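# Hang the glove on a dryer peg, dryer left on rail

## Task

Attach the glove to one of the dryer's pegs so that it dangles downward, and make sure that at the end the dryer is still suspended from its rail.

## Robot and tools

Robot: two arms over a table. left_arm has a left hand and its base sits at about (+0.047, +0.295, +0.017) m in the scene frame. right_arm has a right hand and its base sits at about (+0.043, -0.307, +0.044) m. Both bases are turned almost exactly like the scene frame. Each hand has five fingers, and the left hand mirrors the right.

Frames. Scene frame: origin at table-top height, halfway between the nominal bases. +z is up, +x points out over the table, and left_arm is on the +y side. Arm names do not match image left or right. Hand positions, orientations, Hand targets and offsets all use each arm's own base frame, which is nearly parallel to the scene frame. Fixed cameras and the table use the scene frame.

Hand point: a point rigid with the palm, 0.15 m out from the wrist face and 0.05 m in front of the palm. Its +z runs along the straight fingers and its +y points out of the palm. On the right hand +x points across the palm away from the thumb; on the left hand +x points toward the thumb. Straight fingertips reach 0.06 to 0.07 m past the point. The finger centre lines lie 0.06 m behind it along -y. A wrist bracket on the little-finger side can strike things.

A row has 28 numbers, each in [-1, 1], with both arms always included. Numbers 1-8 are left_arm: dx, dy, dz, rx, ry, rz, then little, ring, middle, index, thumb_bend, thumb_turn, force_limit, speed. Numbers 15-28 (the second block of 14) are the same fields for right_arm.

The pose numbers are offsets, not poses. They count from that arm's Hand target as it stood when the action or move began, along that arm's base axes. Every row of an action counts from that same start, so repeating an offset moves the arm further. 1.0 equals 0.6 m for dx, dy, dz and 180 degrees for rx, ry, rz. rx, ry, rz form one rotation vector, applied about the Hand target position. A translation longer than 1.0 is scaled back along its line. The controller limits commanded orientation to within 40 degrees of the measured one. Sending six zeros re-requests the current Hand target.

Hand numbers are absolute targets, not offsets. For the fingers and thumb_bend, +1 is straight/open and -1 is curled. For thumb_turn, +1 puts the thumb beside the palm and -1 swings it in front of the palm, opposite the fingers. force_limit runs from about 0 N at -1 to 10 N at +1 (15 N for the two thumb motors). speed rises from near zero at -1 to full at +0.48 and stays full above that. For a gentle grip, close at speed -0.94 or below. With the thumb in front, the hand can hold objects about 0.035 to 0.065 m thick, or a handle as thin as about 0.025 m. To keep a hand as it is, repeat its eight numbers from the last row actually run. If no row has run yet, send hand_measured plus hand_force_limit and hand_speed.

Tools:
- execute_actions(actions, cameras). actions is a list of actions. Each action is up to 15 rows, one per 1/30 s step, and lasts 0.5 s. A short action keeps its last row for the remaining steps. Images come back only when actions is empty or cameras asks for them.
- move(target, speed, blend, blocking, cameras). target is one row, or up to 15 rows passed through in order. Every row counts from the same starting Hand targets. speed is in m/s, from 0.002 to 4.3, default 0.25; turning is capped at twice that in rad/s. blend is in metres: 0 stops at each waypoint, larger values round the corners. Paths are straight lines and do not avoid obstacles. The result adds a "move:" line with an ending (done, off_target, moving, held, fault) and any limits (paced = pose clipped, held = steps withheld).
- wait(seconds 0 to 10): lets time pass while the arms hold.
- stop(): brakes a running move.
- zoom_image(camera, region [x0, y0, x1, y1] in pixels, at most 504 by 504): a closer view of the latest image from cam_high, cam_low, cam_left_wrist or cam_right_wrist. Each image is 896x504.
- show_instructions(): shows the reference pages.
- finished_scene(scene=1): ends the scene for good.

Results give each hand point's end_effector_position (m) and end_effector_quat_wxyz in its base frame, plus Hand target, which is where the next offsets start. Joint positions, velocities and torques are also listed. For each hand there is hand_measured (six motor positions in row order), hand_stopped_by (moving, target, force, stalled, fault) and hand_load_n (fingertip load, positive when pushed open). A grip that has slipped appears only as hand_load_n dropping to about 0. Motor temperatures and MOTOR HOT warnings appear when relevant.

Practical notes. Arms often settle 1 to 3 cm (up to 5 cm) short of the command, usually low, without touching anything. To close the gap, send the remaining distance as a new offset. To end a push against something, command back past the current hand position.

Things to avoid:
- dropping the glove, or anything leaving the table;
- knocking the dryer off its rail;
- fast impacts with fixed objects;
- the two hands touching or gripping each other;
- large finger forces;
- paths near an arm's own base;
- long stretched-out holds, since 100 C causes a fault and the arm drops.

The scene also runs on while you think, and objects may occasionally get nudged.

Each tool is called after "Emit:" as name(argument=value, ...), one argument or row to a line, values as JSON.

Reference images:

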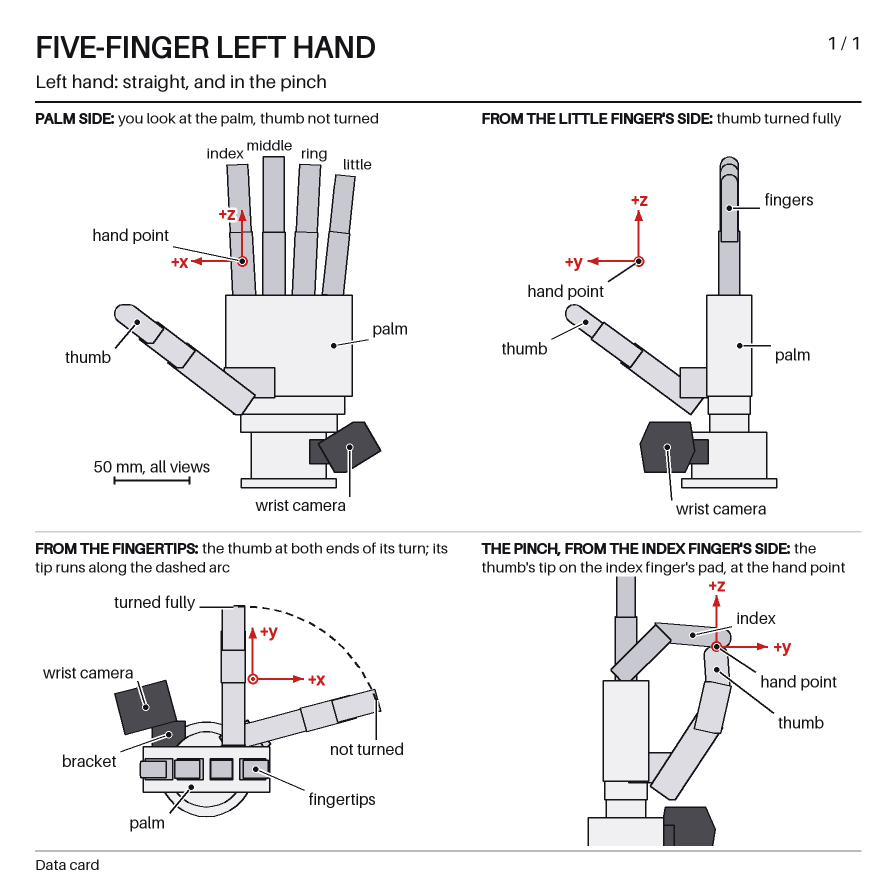

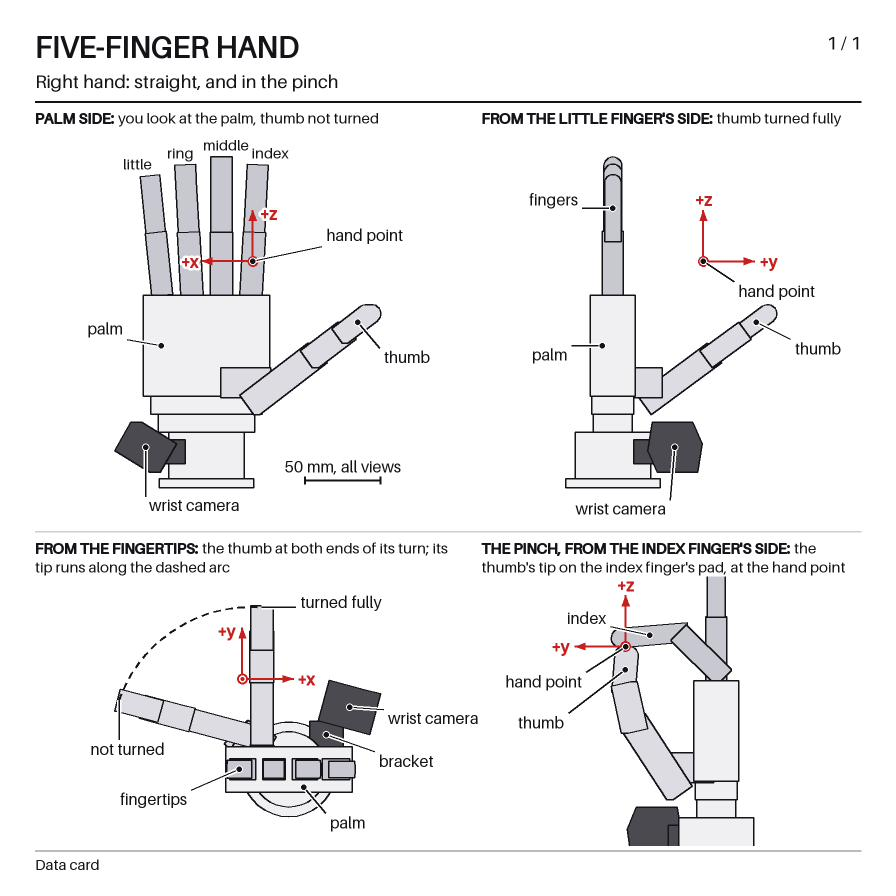

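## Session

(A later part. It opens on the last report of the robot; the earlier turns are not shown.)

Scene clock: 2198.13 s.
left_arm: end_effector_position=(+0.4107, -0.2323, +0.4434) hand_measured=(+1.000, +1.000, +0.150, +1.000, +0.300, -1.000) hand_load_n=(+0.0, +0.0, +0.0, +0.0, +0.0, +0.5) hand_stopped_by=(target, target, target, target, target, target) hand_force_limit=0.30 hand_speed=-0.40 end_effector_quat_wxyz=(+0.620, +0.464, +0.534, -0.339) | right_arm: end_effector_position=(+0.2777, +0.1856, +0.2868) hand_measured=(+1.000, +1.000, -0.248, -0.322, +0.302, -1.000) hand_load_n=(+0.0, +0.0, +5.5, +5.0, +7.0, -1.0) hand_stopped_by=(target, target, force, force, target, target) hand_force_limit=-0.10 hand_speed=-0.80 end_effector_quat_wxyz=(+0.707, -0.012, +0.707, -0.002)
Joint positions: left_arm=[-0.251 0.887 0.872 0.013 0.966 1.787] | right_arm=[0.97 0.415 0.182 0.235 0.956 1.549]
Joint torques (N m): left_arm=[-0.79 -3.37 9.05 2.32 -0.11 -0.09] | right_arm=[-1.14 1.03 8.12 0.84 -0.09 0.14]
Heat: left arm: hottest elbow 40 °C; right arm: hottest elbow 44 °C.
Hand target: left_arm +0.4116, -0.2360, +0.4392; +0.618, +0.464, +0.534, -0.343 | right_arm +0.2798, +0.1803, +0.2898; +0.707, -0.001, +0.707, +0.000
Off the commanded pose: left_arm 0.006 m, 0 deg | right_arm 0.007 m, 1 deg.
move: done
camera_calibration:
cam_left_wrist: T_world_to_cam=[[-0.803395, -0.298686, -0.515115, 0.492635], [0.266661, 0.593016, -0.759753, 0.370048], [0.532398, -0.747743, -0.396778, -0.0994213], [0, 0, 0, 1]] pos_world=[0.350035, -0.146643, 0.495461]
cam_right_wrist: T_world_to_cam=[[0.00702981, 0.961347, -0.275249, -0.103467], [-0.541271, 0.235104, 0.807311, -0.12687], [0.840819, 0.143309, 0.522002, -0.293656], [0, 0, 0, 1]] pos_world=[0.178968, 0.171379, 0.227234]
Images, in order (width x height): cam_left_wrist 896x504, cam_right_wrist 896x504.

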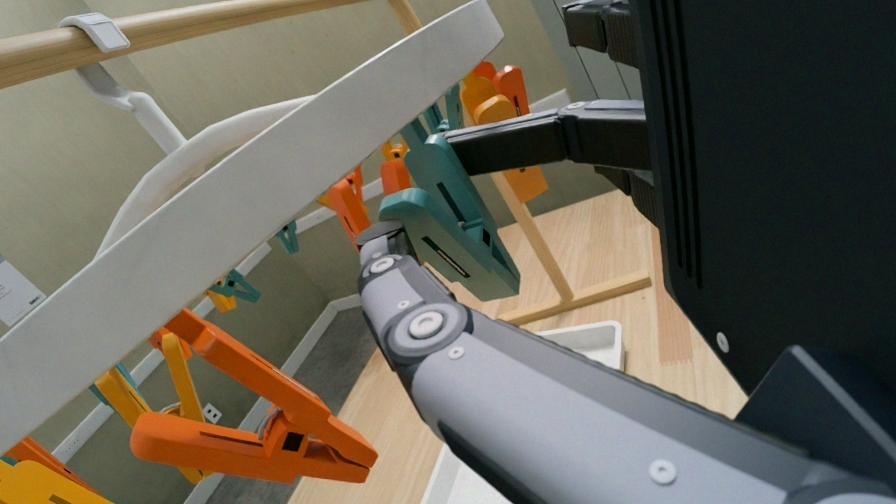

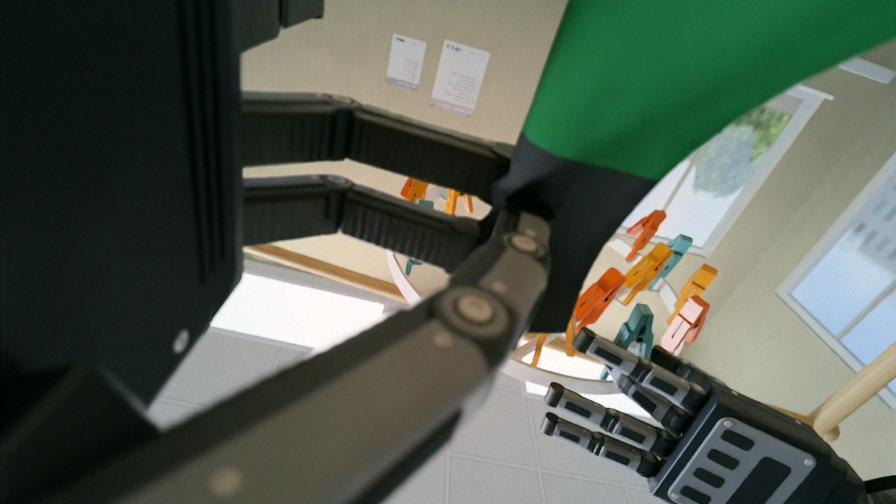

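Emit:
move(
  target=[0,0,0,0,0,0,1,1,0.05,1,0.3,-1,0.5,-0.4,0,0,0,0,0,0,1,1,-0.5,-0.5,0.3,-1,-0.1,-0.8],
  speed=0.03,
  cameras=["cam_left_wrist","cam_right_wrist"],
)

Emit:
zoom_image(
  camera="cam_left_wrist",
  region=[340, 100, 540, 300],
)

Emit:
zoom_image(
  camera="cam_right_wrist",
  region=[560, 280, 720, 400],
)

Scene clock: 2202.20 s.
left_arm: end_effector_position=(+0.4107, -0.2324, +0.4434) hand_measured=(+1.000, +1.000, +0.060, +1.000, +0.302, -1.000) hand_load_n=(+0.0, +0.0, +7.0, +0.0, +5.5, +1.0) hand_stopped_by=(target, target, force, target, target, target) hand_force_limit=0.50 hand_speed=-0.40 end_effector_quat_wxyz=(+0.620, +0.464, +0.534, -0.339) | right_arm: end_effector_position=(+0.2777, +0.1856, +0.2868) hand_measured=(+1.000, +1.000, -0.248, -0.322, +0.302, -1.000) hand_load_n=(+0.0, +0.0, +5.0, +5.5, +7.0, -1.0) hand_stopped_by=(target, target, force, force, target, target) hand_force_limit=-0.10 hand_speed=-0.80 end_effector_quat_wxyz=(+0.707, -0.012, +0.707, -0.002)
Joint positions: left_arm=[-0.251 0.887 0.872 0.013 0.965 1.787] | right_arm=[0.97 0.415 0.182 0.235 0.956 1.549]
Joint torques (N m): left_arm=[-0.79 -3.49 9.05 2.32 -0.1 -0.09] | right_arm=[-1.2 0.97 8.1 0.8 -0.07 0.15]
Heat: left arm: hottest elbow 40 °C; right arm: hottest elbow 44 °C.
Hand target: left_arm +0.4115, -0.2361, +0.4392; +0.618, +0.464, +0.534, -0.343 | right_arm +0.2798, +0.1803, +0.2898; +0.707, -0.001, +0.707, +0.000
Off the commanded pose: left_arm 0.006 m, 0 deg | right_arm 0.007 m, 1 deg.
move: done
camera_calibration:
cam_left_wrist: T_world_to_cam=[[-0.803395, -0.298686, -0.515115, 0.492525], [0.266661, 0.593016, -0.759753, 0.370134], [0.532398, -0.747743, -0.396778, -0.0994428], [0, 0, 0, 1]] pos_world=[0.349935, -0.146743, 0.495461]
cam_right_wrist: T_world_to_cam=[[0.00702981, 0.961347, -0.275249, -0.103467], [-0.541271, 0.235104, 0.807311, -0.12687], [0.840819, 0.143309, 0.522002, -0.293656], [0, 0, 0, 1]] pos_world=[0.178968, 0.171379, 0.227234]
Images, in order (width x height): cam_left_wrist 896x504, cam_right_wrist 896x504.

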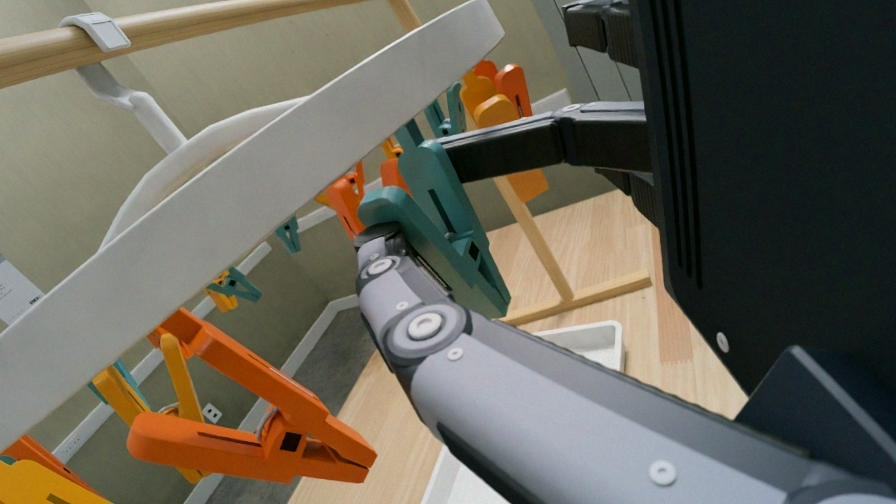

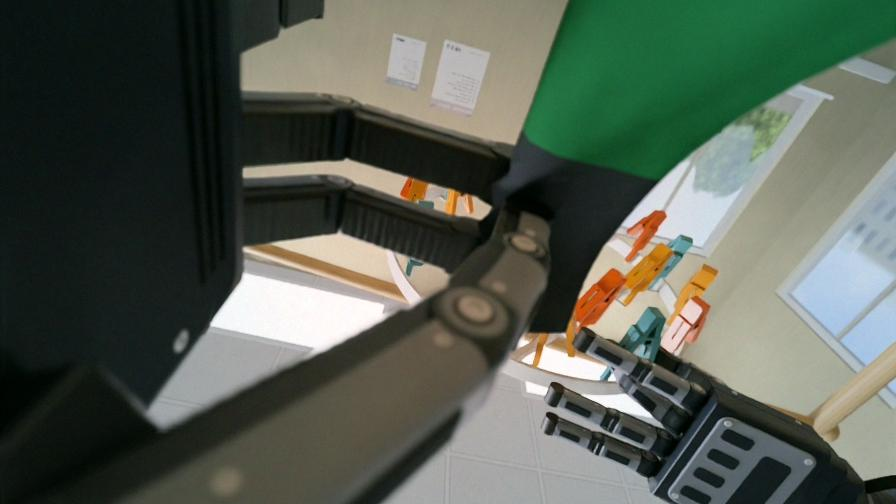

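Scaled by 2.520 from the camera's 896x504 image, which has a finer 1280x720 frame.

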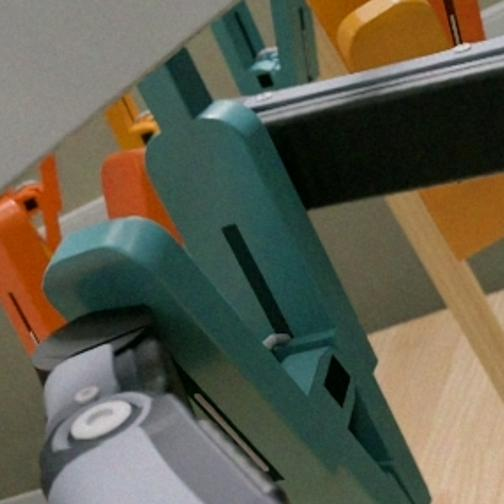

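Scaled by 3.150 from the camera's 896x504 image, which has a finer 1280x720 frame.

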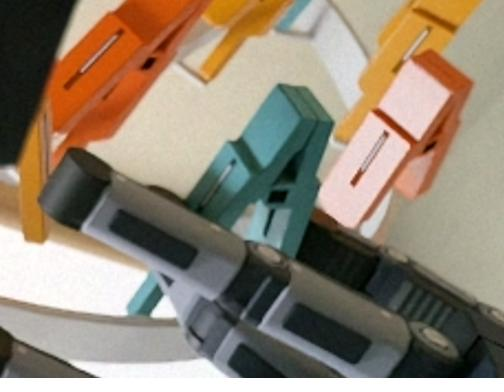

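Emit:
move(
  target=[0,0,0,0,0,0,1,1,0.05,1,0.1,-1,0.9,-0.6,0,0,0,0,0,0,1,1,-0.5,-0.5,0.3,-1,-0.1,-0.8],
  speed=0.03,
  cameras=["cam_left_wrist","cam_right_wrist"],
)

Emit:
zoom_image(
  camera="cam_left_wrist",
  region=[340, 120, 560, 340],
)

Emit:
zoom_image(
  camera="cam_right_wrist",
  region=[600, 280, 720, 370],
)

Scene clock: 2208.30 s.
left_arm: end_effector_position=(+0.4109, -0.2324, +0.4434) hand_measured=(+1.000, +1.000, +0.060, +1.000, +0.178, -1.000) hand_load_n=(+0.0, +0.0, +14.0, +0.0, +15.5, +0.5) hand_stopped_by=(target, target, force, target, force, target) hand_force_limit=0.90 hand_speed=-0.60 end_effector_quat_wxyz=(+0.620, +0.464, +0.534, -0.339) | right_arm: end_effector_position=(+0.2777, +0.1856, +0.2868) hand_measured=(+1.000, +1.000, -0.248, -0.322, +0.302, -1.000) hand_load_n=(+0.0, +0.0, +5.0, +5.0, +7.0, -1.0) hand_stopped_by=(target, target, force, force, target, target) hand_force_limit=-0.10 hand_speed=-0.80 end_effector_quat_wxyz=(+0.707, -0.012, +0.707, -0.002)
Joint positions: left_arm=[-0.251 0.887 0.872 0.013 0.965 1.787] | right_arm=[0.97 0.415 0.182 0.235 0.956 1.549]
Joint torques (N m): left_arm=[-0.79 -3.31 9.03 2.33 -0.09 -0.09] | right_arm=[-1.14 0.97 8.24 0.88 -0.1 0.16]
Heat: left arm: hottest elbow 40 °C; right arm: hottest elbow 44 °C.
Hand target: left_arm +0.4116, -0.2361, +0.4391; +0.618, +0.464, +0.534, -0.343 | right_arm +0.2798, +0.1803, +0.2898; +0.707, -0.001, +0.707, +0.000
Off the commanded pose: left_arm 0.006 m, 0 deg | right_arm 0.007 m, 1 deg.
move: done
camera_calibration:
cam_left_wrist: T_world_to_cam=[[-0.803103, -0.299012, -0.51538, 0.492614], [0.266764, 0.592995, -0.759733, 0.369956], [0.532787, -0.747629, -0.396471, -0.0998604], [0, 0, 0, 1]] pos_world=[0.350134, -0.146743, 0.49536]
cam_right_wrist: T_world_to_cam=[[0.00702981, 0.961347, -0.275249, -0.103467], [-0.541271, 0.235104, 0.807311, -0.12687], [0.840819, 0.143309, 0.522002, -0.293656], [0, 0, 0, 1]] pos_world=[0.178968, 0.171379, 0.227234]
Images, in order (width x height): cam_left_wrist 896x504, cam_right_wrist 896x504.

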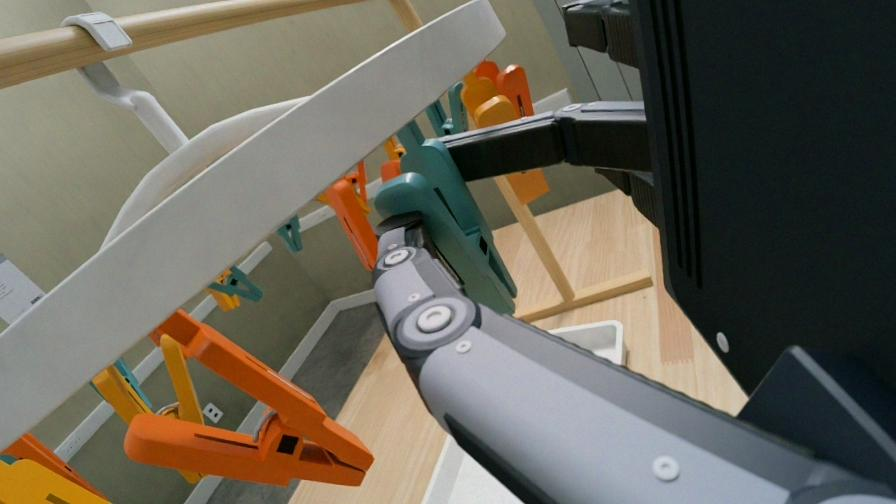

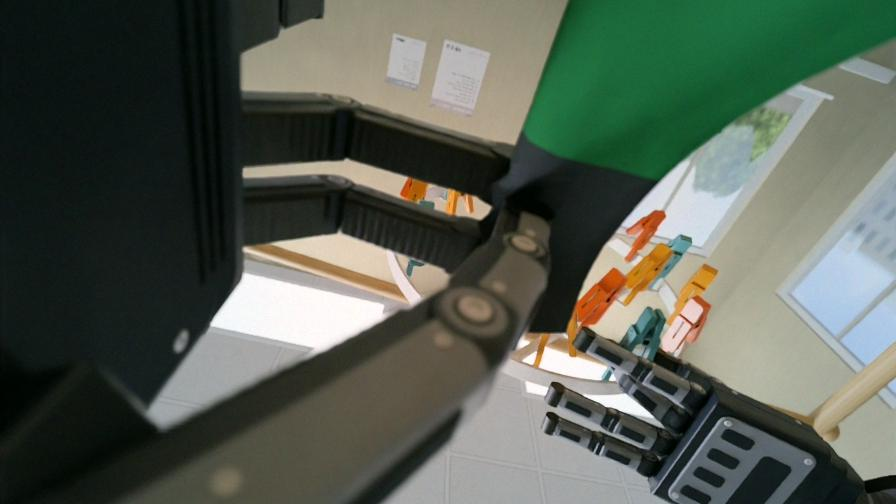

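Scaled by 2.291 from the camera's 896x504 image, which has a finer 1280x720 frame.

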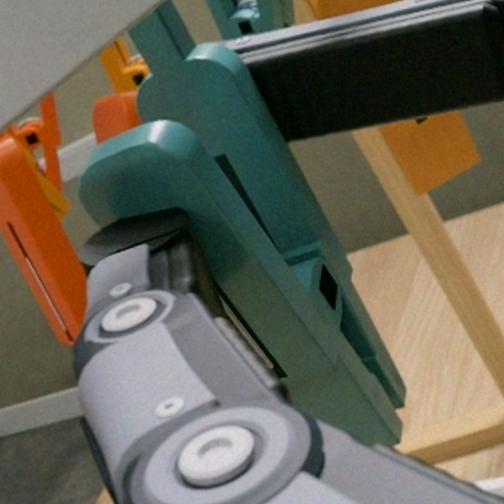

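Scaled by 4.200 from the camera's 896x504 image, which has a finer 1280x720 frame.

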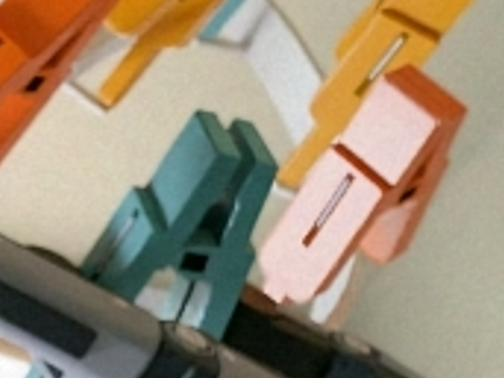

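Emit:
zoom_image(
  camera="cam_right_wrist",
  region=[400, 100, 700, 360],
)

Emit:
execute_actions(
  actions=[],
  cameras=["cam_high","cam_low"],
)

Emit:
zoom_image(
  camera="cam_high",
  region=[480, 60, 660, 200],
)

Emit:
zoom_image(
  camera="cam_low",
  region=[360, 150, 520, 290],
)

Scaled by 1.680 from the camera's 896x504 image, which has a finer 1280x720 frame.

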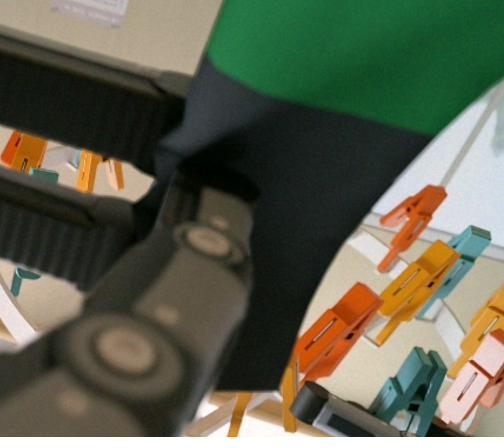

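Scene clock: 2285.30 s.
left_arm: end_effector_position=(+0.4109, -0.2324, +0.4434) hand_measured=(+1.000, +1.000, +0.060, +1.000, +0.178, -1.000) hand_load_n=(-0.5, +0.0, +13.5, +0.0, +15.0, +0.5) hand_stopped_by=(target, target, force, target, force, target) hand_force_limit=0.90 hand_speed=-0.60 end_effector_quat_wxyz=(+0.620, +0.464, +0.534, -0.339) | right_arm: end_effector_position=(+0.2777, +0.1856, +0.2868) hand_measured=(+1.000, +1.000, -0.248, -0.322, +0.302, -1.000) hand_load_n=(+0.0, +0.0, +5.0, +5.5, +7.0, -1.0) hand_stopped_by=(target, target, force, force, target, target) hand_force_limit=-0.10 hand_speed=-0.80 end_effector_quat_wxyz=(+0.707, -0.012, +0.707, -0.002)
Joint positions: left_arm=[-0.251 0.887 0.872 0.013 0.965 1.787] | right_arm=[0.97 0.415 0.182 0.235 0.956 1.549]
Joint velocities: within noise
Joint torques (N m): left_arm=[-0.73 -3.37 9.05 2.29 -0.1 -0.1] | right_arm=[-1.14 0.85 8.24 0.87 -0.1 0.16]
Motor temperatures (°C): left_arm=[30 28 39 29 26 27] | right_arm=[26 32 44 29 28 26]
Heat: left arm: hottest elbow 39 °C; right arm: hottest elbow 44 °C.
Hand target: left_arm +0.4116, -0.2361, +0.4391; +0.618, +0.464, +0.534, -0.343 | right_arm +0.2798, +0.1803, +0.2898; +0.707, -0.001, +0.707, +0.000
Off the commanded pose: left_arm 0.006 m, 0 deg | right_arm 0.007 m, 1 deg.
Images, in order (width x height): cam_high 896x504, cam_low 896x504.

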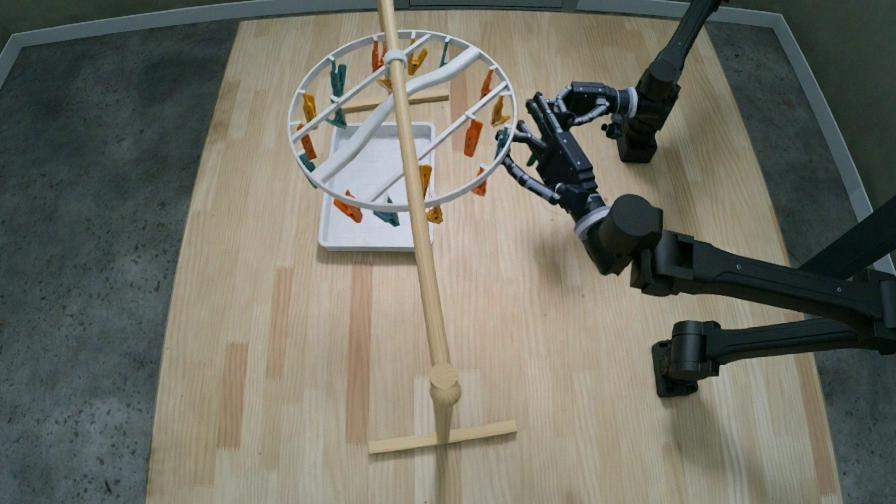

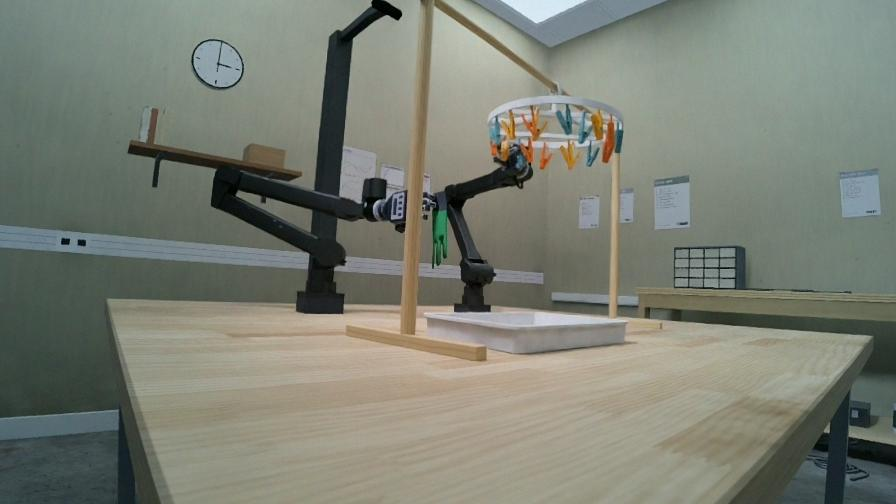

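Scaled by 2.800 from the camera's 896x504 image, which has a finer 1280x720 frame.

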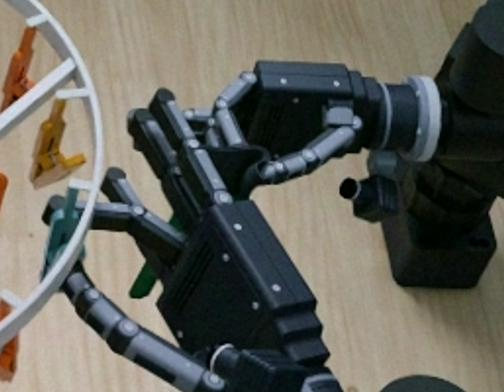

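Scaled by 3.150 from the camera's 896x504 image, which has a finer 1280x720 frame.

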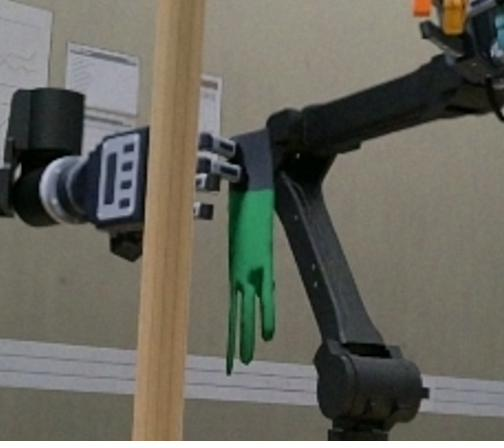

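Emit:
zoom_image(
  camera="cam_high",
  region=[520, 85, 600, 150],
)

Emit:
zoom_image(
  camera="cam_low",
  region=[415, 180, 465, 220],
)

Scaled by 6.300 from the camera's 896x504 image, which has a finer 1280x720 frame.

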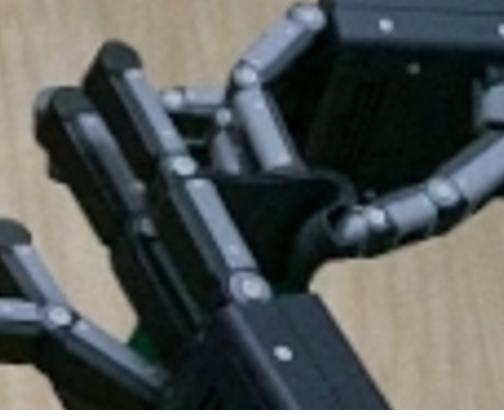

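Scaled by 10.080 from the camera's 896x504 image, which has a finer 1280x720 frame.

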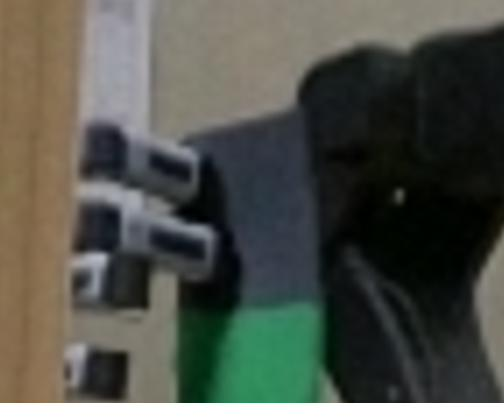

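Emit:
move(
  target=[
    [0,0,0,0,0,0,1,1,0.05,1,0.1,-1,0.9,-0.6,0.1,0.2495,0,-0.0241,-0.1656,-0.0922,1,1,-0.5,-0.5,0.3,-1,-0.1,-0.8],
    [0,0,0,0,0,0,1,1,0.05,1,0.1,-1,0.9,-0.6,0.1603,0.3412,0.0253,-0.0241,-0.1656,-0.0922,1,1,-0.5,-0.5,0.3,-1,-0.1,-0.8],
  ],
  speed=0.08,
  blend=0.02,
  cameras=["all"],
)

Scene clock: 2400.20 s.
left_arm: end_effector_position=(+0.4109, -0.2324, +0.4434) hand_measured=(+1.000, +1.000, +0.060, +1.000, +0.178, -1.000) hand_load_n=(+0.0, +0.0, +14.0, +0.0, +15.0, +0.5) hand_stopped_by=(target, target, force, target, force, target) hand_force_limit=0.90 hand_speed=-0.60 end_effector_quat_wxyz=(+0.620, +0.464, +0.534, -0.339) | right_arm: end_effector_position=(+0.3714, +0.3760, +0.2942) hand_measured=(+1.000, +1.000, -0.248, -0.322, +0.302, -1.000) hand_load_n=(+0.0, +0.5, +5.0, +5.0, +7.0, -0.5) hand_stopped_by=(target, target, force, force, target, target) hand_force_limit=-0.10 hand_speed=-0.80 end_effector_quat_wxyz=(+0.785, -0.007, +0.614, -0.082)
Joint positions: left_arm=[-0.251 0.887 0.872 0.013 0.965 1.787] | right_arm=[1.063 1.621 0.621 1.564 1.091 0.943]
Joint torques (N m): left_arm=[-0.79 -3.37 9.02 2.32 -0.1 -0.09] | right_arm=[0.32 -8.59 7.3 1.52 -0.47 -0.12]
Heat: left arm: hottest elbow 39 °C; right arm: hottest elbow 43 °C.
Hand target: left_arm +0.4116, -0.2361, +0.4391; +0.618, +0.464, +0.534, -0.343 | right_arm +0.3760, +0.3850, +0.3050; +0.857, +0.073, +0.494, -0.128
Off the commanded pose: left_arm 0.006 m, 0 deg | right_arm 0.015 m, 19 deg.
joint sent to its limit (right arm) — joint 4 (wrist pitch), upper limit. The joint targets are off in orientation, not in position.
move: off_target (right_arm)
camera_calibration:
cam_left_wrist: T_world_to_cam=[[-0.803103, -0.299012, -0.51538, 0.492614], [0.266764, 0.592995, -0.759733, 0.369956], [0.532787, -0.747629, -0.396471, -0.0998604], [0, 0, 0, 1]] pos_world=[0.350134, -0.146743, 0.49536]
cam_right_wrist: T_world_to_cam=[[0.195673, 0.916316, -0.349395, -0.316444], [-0.680739, 0.383375, 0.624194, -0.0769835], [0.705908, 0.115709, 0.698788, -0.39514], [0, 0, 0, 1]] pos_world=[0.288447, 0.365197, 0.213608]

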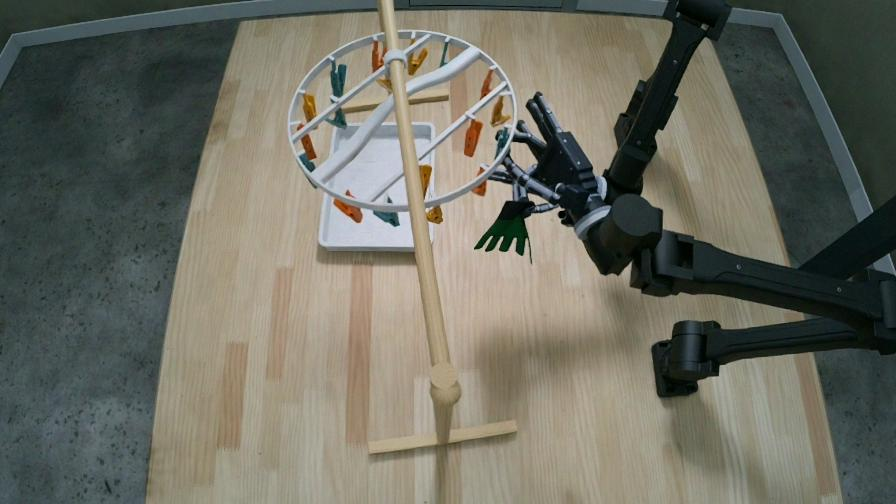

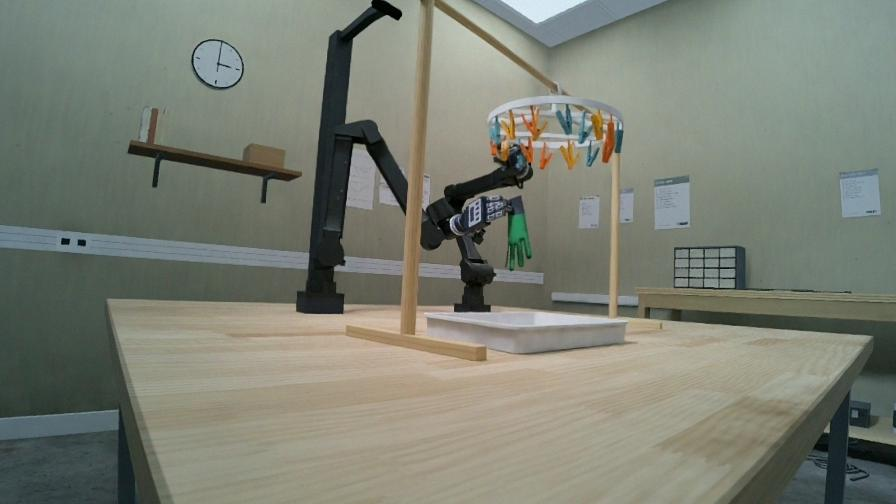

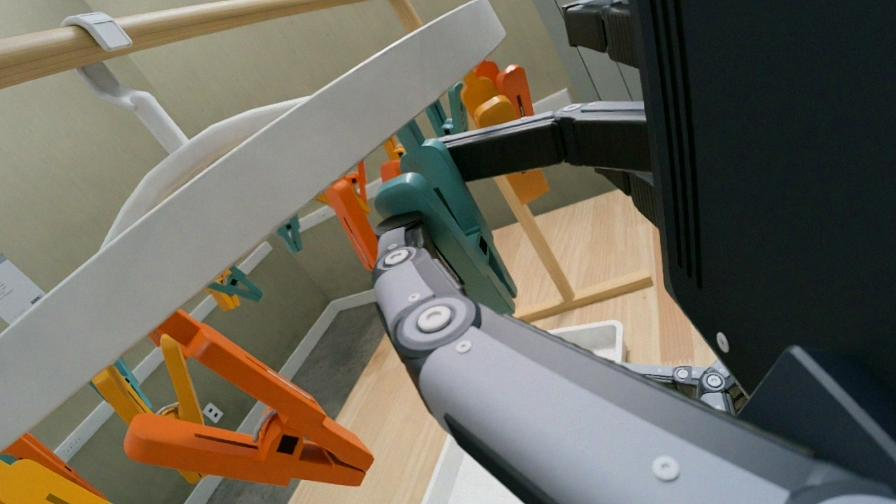

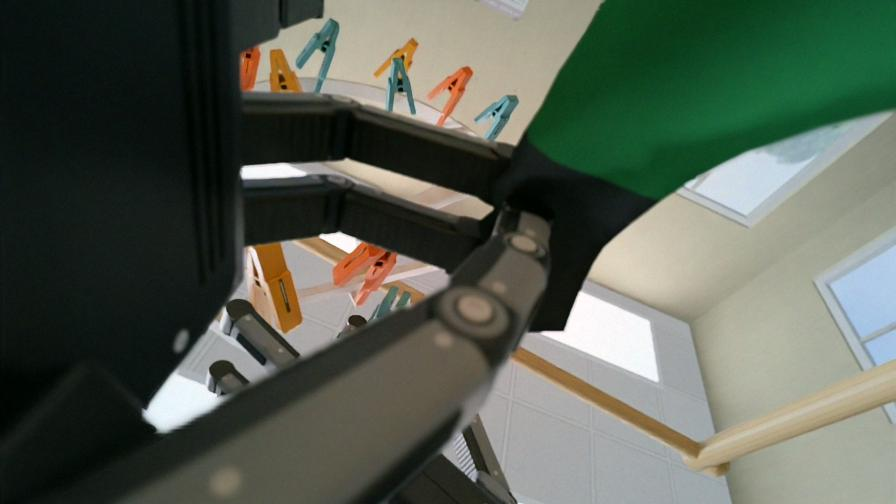

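Emit:
move(
  target=[0,0,0,0,0,0,1,1,0.05,1,0.1,-1,0.9,-0.6,0.01,-0.003,0.008,0.0489,0.1594,0.0,1,1,-0.5,-0.5,0.3,-1,-0.1,-0.8],
  speed=0.08,
  cameras=["cam_left_wrist","cam_right_wrist","cam_low"],
)

Scene clock: 2422.47 s.
left_arm: end_effector_position=(+0.4109, -0.2324, +0.4434) hand_measured=(+1.000, +1.000, +0.060, +1.000, +0.178, -1.000) hand_load_n=(+0.0, +0.0, +14.0, +0.0, +15.0, +0.5) hand_stopped_by=(target, target, force, target, force, target) hand_force_limit=0.90 hand_speed=-0.60 end_effector_quat_wxyz=(+0.620, +0.464, +0.534, -0.339) | right_arm: end_effector_position=(+0.3837, +0.3690, +0.2834) hand_measured=(+1.000, +1.000, -0.248, -0.322, +0.302, -1.000) hand_load_n=(+0.0, +0.0, +5.0, +5.5, +7.5, -0.5) hand_stopped_by=(target, target, force, force, target, target) hand_force_limit=-0.10 hand_speed=-0.80 end_effector_quat_wxyz=(+0.701, +0.086, +0.695, -0.136)
Joint positions: left_arm=[-0.251 0.887 0.872 0.013 0.965 1.787] | right_arm=[1.118 1.512 0.729 0.923 1.432 1.364]
Joint torques (N m): left_arm=[-0.73 -3.31 9.06 2.32 -0.1 -0.09] | right_arm=[1.49 -11.28 9.05 0.5 0 0.16]
Heat: left arm: hottest elbow 39 °C; right arm: hottest elbow 42 °C.
Hand target: left_arm +0.4116, -0.2361, +0.4391; +0.618, +0.464, +0.534, -0.343 | right_arm +0.3820, +0.3831, +0.3099; +0.700, +0.104, +0.699, -0.104
Off the commanded pose: left_arm 0.006 m, 0 deg | right_arm 0.030 m, 4 deg.
move: off_target (right_arm)
camera_calibration:
cam_left_wrist: T_world_to_cam=[[-0.803103, -0.299012, -0.51538, 0.492614], [0.266764, 0.592995, -0.759733, 0.369956], [0.532787, -0.747629, -0.396471, -0.0998604], [0, 0, 0, 1]] pos_world=[0.350134, -0.146743, 0.49536]
cam_right_wrist: T_world_to_cam=[[0.318273, 0.892284, -0.320206, -0.362626], [-0.438345, 0.43801, 0.784858, -0.217896], [0.840569, -0.109438, 0.530534, -0.316413], [0, 0, 0, 1]] pos_world=[0.285867, 0.384378, 0.22277]
Images, in order (width x height): cam_low 896x504, cam_left_wrist 896x504, cam_right_wrist 896x504.

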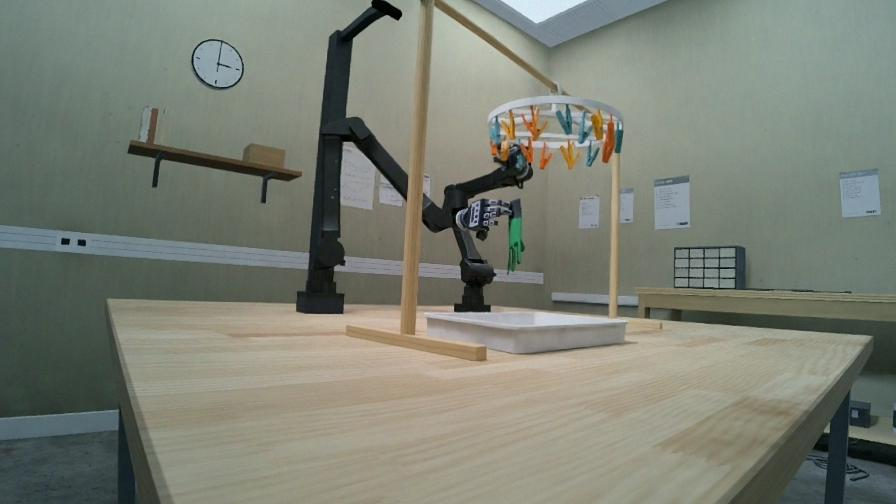

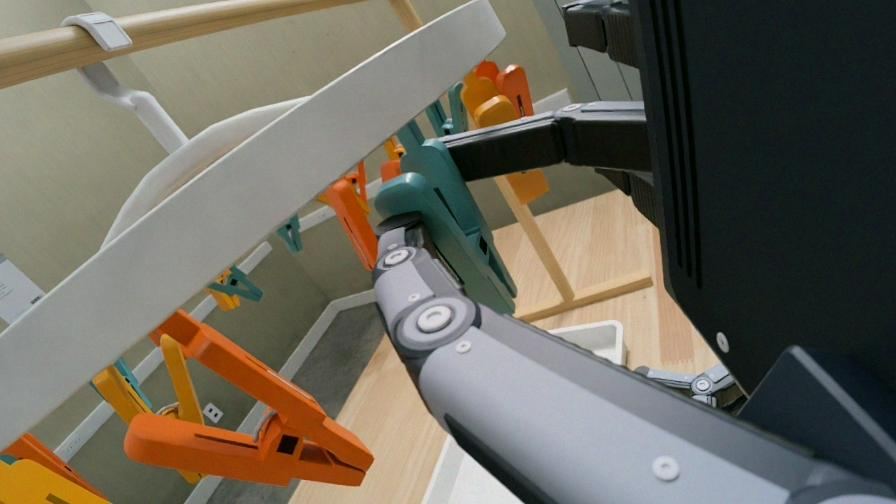

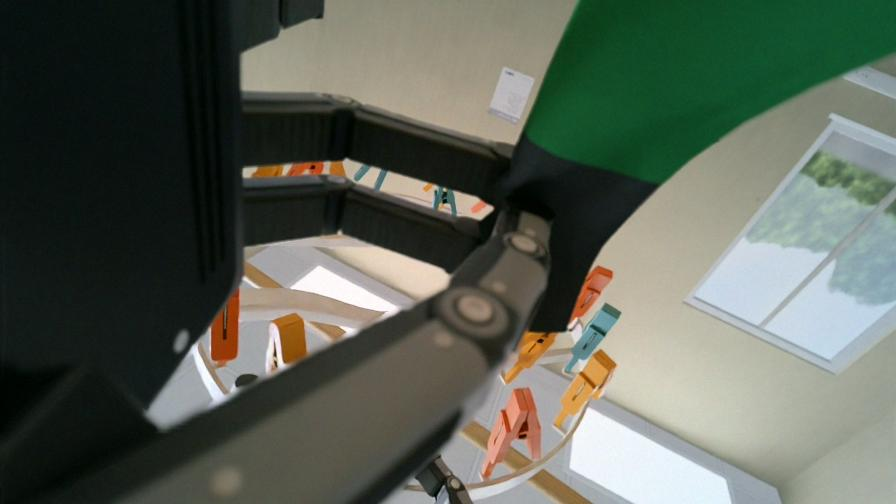

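Emit:
move(
  target=[0,0,0,0,0,0,1,1,0.05,1,0.1,-1,0.9,-0.6,0,0,0,0,0,0,1,1,-0.5,0.0,0.3,-1,-0.1,-0.6],
  speed=0.08,
  cameras=["cam_right_wrist","cam_low"],
)

Emit:
zoom_image(
  camera="cam_low",
  region=[440, 120, 560, 290],
)

Scene clock: 2428.17 s.
left_arm: end_effector_position=(+0.4109, -0.2324, +0.4434) hand_measured=(+1.000, +1.000, +0.060, +1.000, +0.178, -1.000) hand_load_n=(+0.5, +0.0, +13.5, +0.0, +15.0, +0.5) hand_stopped_by=(target, target, force, target, force, target) hand_force_limit=0.90 hand_speed=-0.60 end_effector_quat_wxyz=(+0.620, +0.464, +0.534, -0.339) | right_arm: end_effector_position=(+0.3836, +0.3689, +0.2838) hand_measured=(+1.000, +1.000, -0.248, +0.000, +0.302, -1.000) hand_load_n=(+0.0, +0.0, +6.0, +0.0, +3.5, +0.5) hand_stopped_by=(target, target, force, target, target, target) hand_force_limit=-0.10 hand_speed=-0.60 end_effector_quat_wxyz=(+0.701, +0.087, +0.695, -0.135)
Joint positions: left_arm=[-0.251 0.887 0.872 0.013 0.965 1.787] | right_arm=[1.118 1.512 0.729 0.923 1.432 1.365]
Joint torques (N m): left_arm=[-0.79 -3.37 9.02 2.3 -0.09 -0.09] | right_arm=[1.79 -11.93 8.72 0.81 0.01 0.13]
Heat: left arm: hottest elbow 39 °C; right arm: hottest elbow 42 °C.
Hand target: left_arm +0.4116, -0.2361, +0.4391; +0.618, +0.464, +0.534, -0.343 | right_arm +0.3812, +0.3818, +0.3098; +0.708, +0.105, +0.690, -0.108 (not the last commanded pose)
Off the commanded pose: left_arm 0.006 m, 0 deg | right_arm 0.030 m, 4 deg.
move: off_target (right_arm)
camera_calibration:
cam_right_wrist: T_world_to_cam=[[0.318422, 0.892733, -0.318802, -0.363029], [-0.438799, 0.436918, 0.785212, -0.217741], [0.840275, -0.110139, 0.530855, -0.316345], [0, 0, 0, 1]] pos_world=[0.285869, 0.384381, 0.223171]
Images, in order (width x height): cam_low 896x504, cam_right_wrist 896x504.

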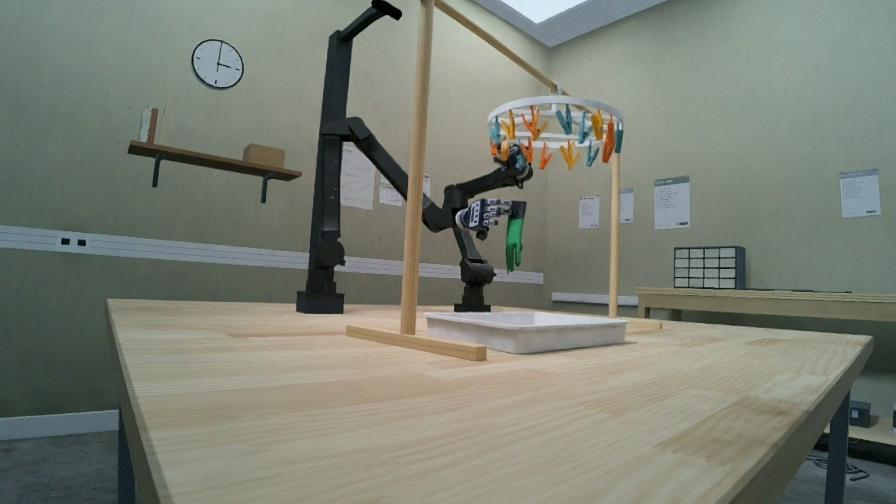

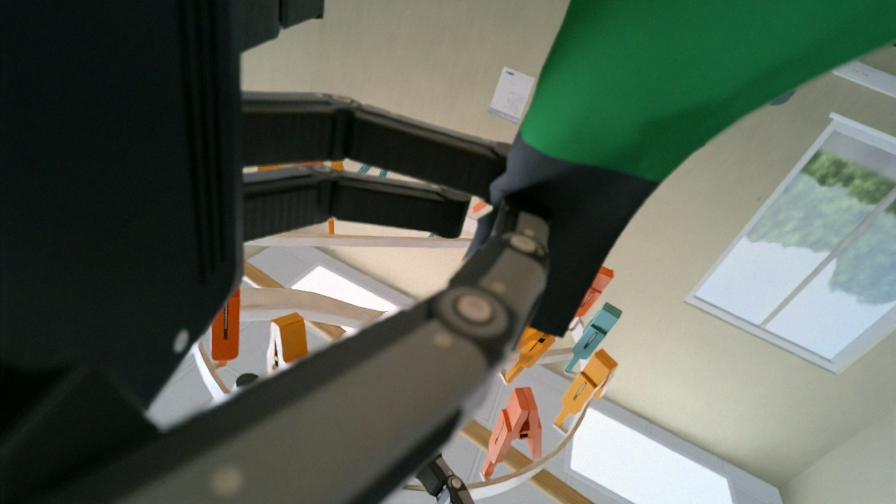

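Scaled by 2.965 from the camera's 896x504 image, which has a finer 1280x720 frame.

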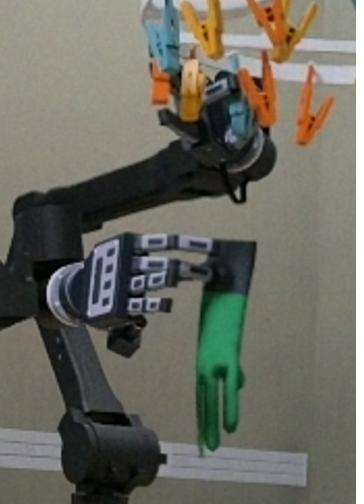

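Emit:
execute_actions(
  actions=[],
  cameras=["cam_high","cam_left_wrist"],
)

Emit:
zoom_image(
  camera="cam_high",
  region=[460, 150, 580, 270],
)

Emit:
zoom_image(
  camera="cam_low",
  region=[490, 185, 550, 245],
)

Scene clock: 2436.27 s.
left_arm: end_effector_position=(+0.4109, -0.2324, +0.4434) hand_measured=(+1.000, +1.000, +0.060, +1.000, +0.178, -1.000) hand_load_n=(+0.0, +0.0, +14.0, +0.0, +15.0, +0.5) hand_stopped_by=(target, target, force, target, force, target) hand_force_limit=0.90 hand_speed=-0.60 end_effector_quat_wxyz=(+0.620, +0.464, +0.534, -0.339) | right_arm: end_effector_position=(+0.3836, +0.3689, +0.2838) hand_measured=(+1.000, +1.000, -0.248, +0.000, +0.302, -1.000) hand_load_n=(+0.0, +0.0, +6.0, +0.0, +4.0, +0.0) hand_stopped_by=(target, target, force, target, target, target) hand_force_limit=-0.10 hand_speed=-0.60 end_effector_quat_wxyz=(+0.701, +0.087, +0.695, -0.135)
Joint positions: left_arm=[-0.251 0.887 0.872 0.013 0.965 1.787] | right_arm=[1.118 1.512 0.729 0.923 1.432 1.365]
Joint velocities: within noise
Joint torques (N m): left_arm=[-0.73 -3.31 9.05 2.29 -0.1 -0.09] | right_arm=[1.79 -11.69 8.79 0.73 0.02 0.11]
Motor temperatures (°C): left_arm=[29 27 39 29 26 27] | right_arm=[26 32 42 29 28 26]
Heat: left arm: hottest elbow 39 °C; right arm: hottest elbow 42 °C.
Hand target: left_arm +0.4116, -0.2361, +0.4391; +0.618, +0.464, +0.534, -0.343 | right_arm +0.3812, +0.3818, +0.3098; +0.708, +0.105, +0.690, -0.108 (not the last commanded pose)
Off the commanded pose: left_arm 0.006 m, 0 deg | right_arm 0.030 m, 4 deg.
camera_calibration:
cam_left_wrist: T_world_to_cam=[[-0.803103, -0.299012, -0.51538, 0.492614], [0.266764, 0.592995, -0.759733, 0.369956], [0.532787, -0.747629, -0.396471, -0.0998604], [0, 0, 0, 1]] pos_world=[0.350134, -0.146743, 0.49536]
Images, in order (width x height): cam_high 896x504, cam_left_wrist 896x504.

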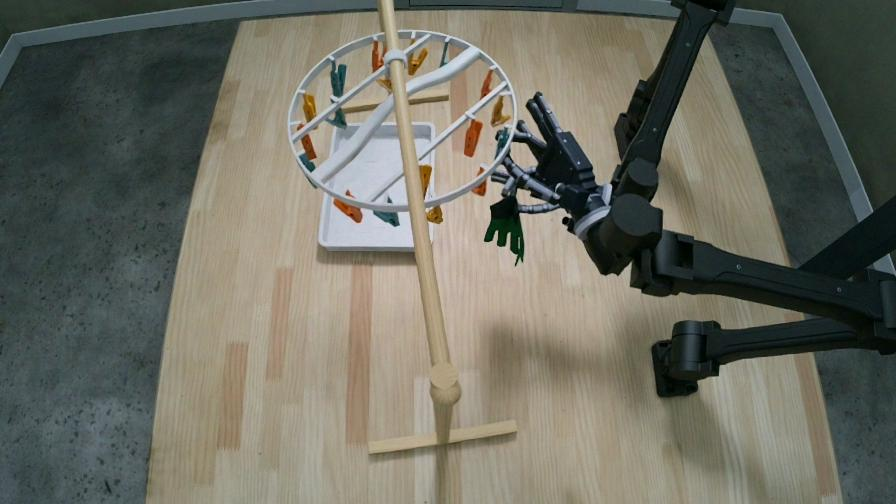

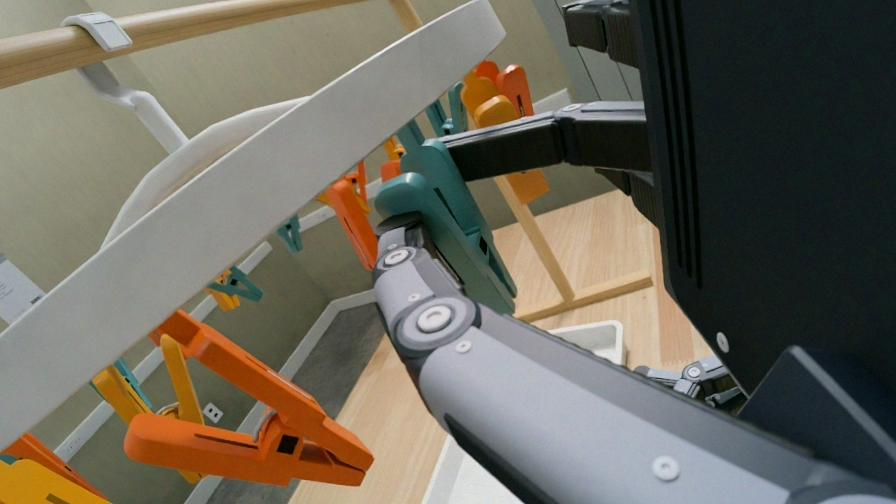

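Scaled by 4.200 from the camera's 896x504 image, which has a finer 1280x720 frame.

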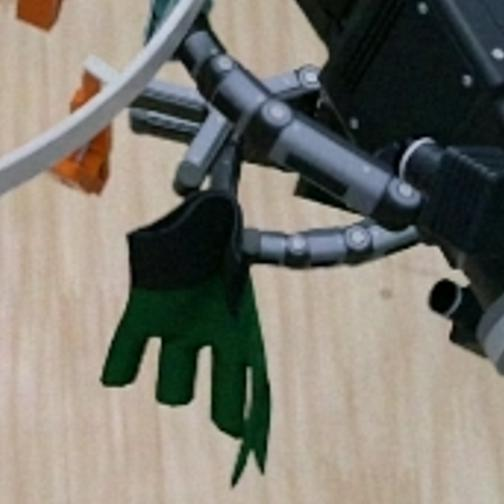

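This scene's latest camera images include none from cam_low. They are from: cam_high, cam_left_wrist. cam_low's image comes with the result of a call that names it in "cameras".

Emit:
zoom_image(
  camera="cam_high",
  region=[480, 180, 530, 225],
)

Scaled by 10.080 from the camera's 896x504 image, which has a finer 1280x720 frame.

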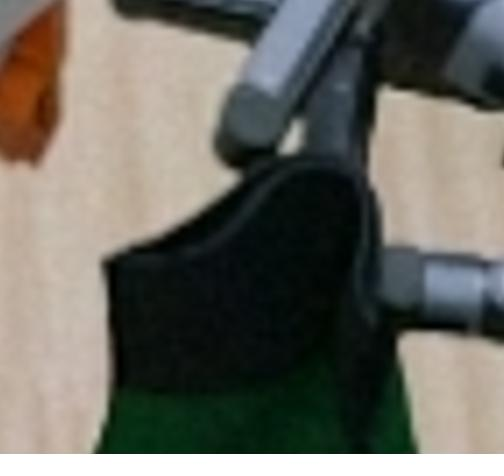

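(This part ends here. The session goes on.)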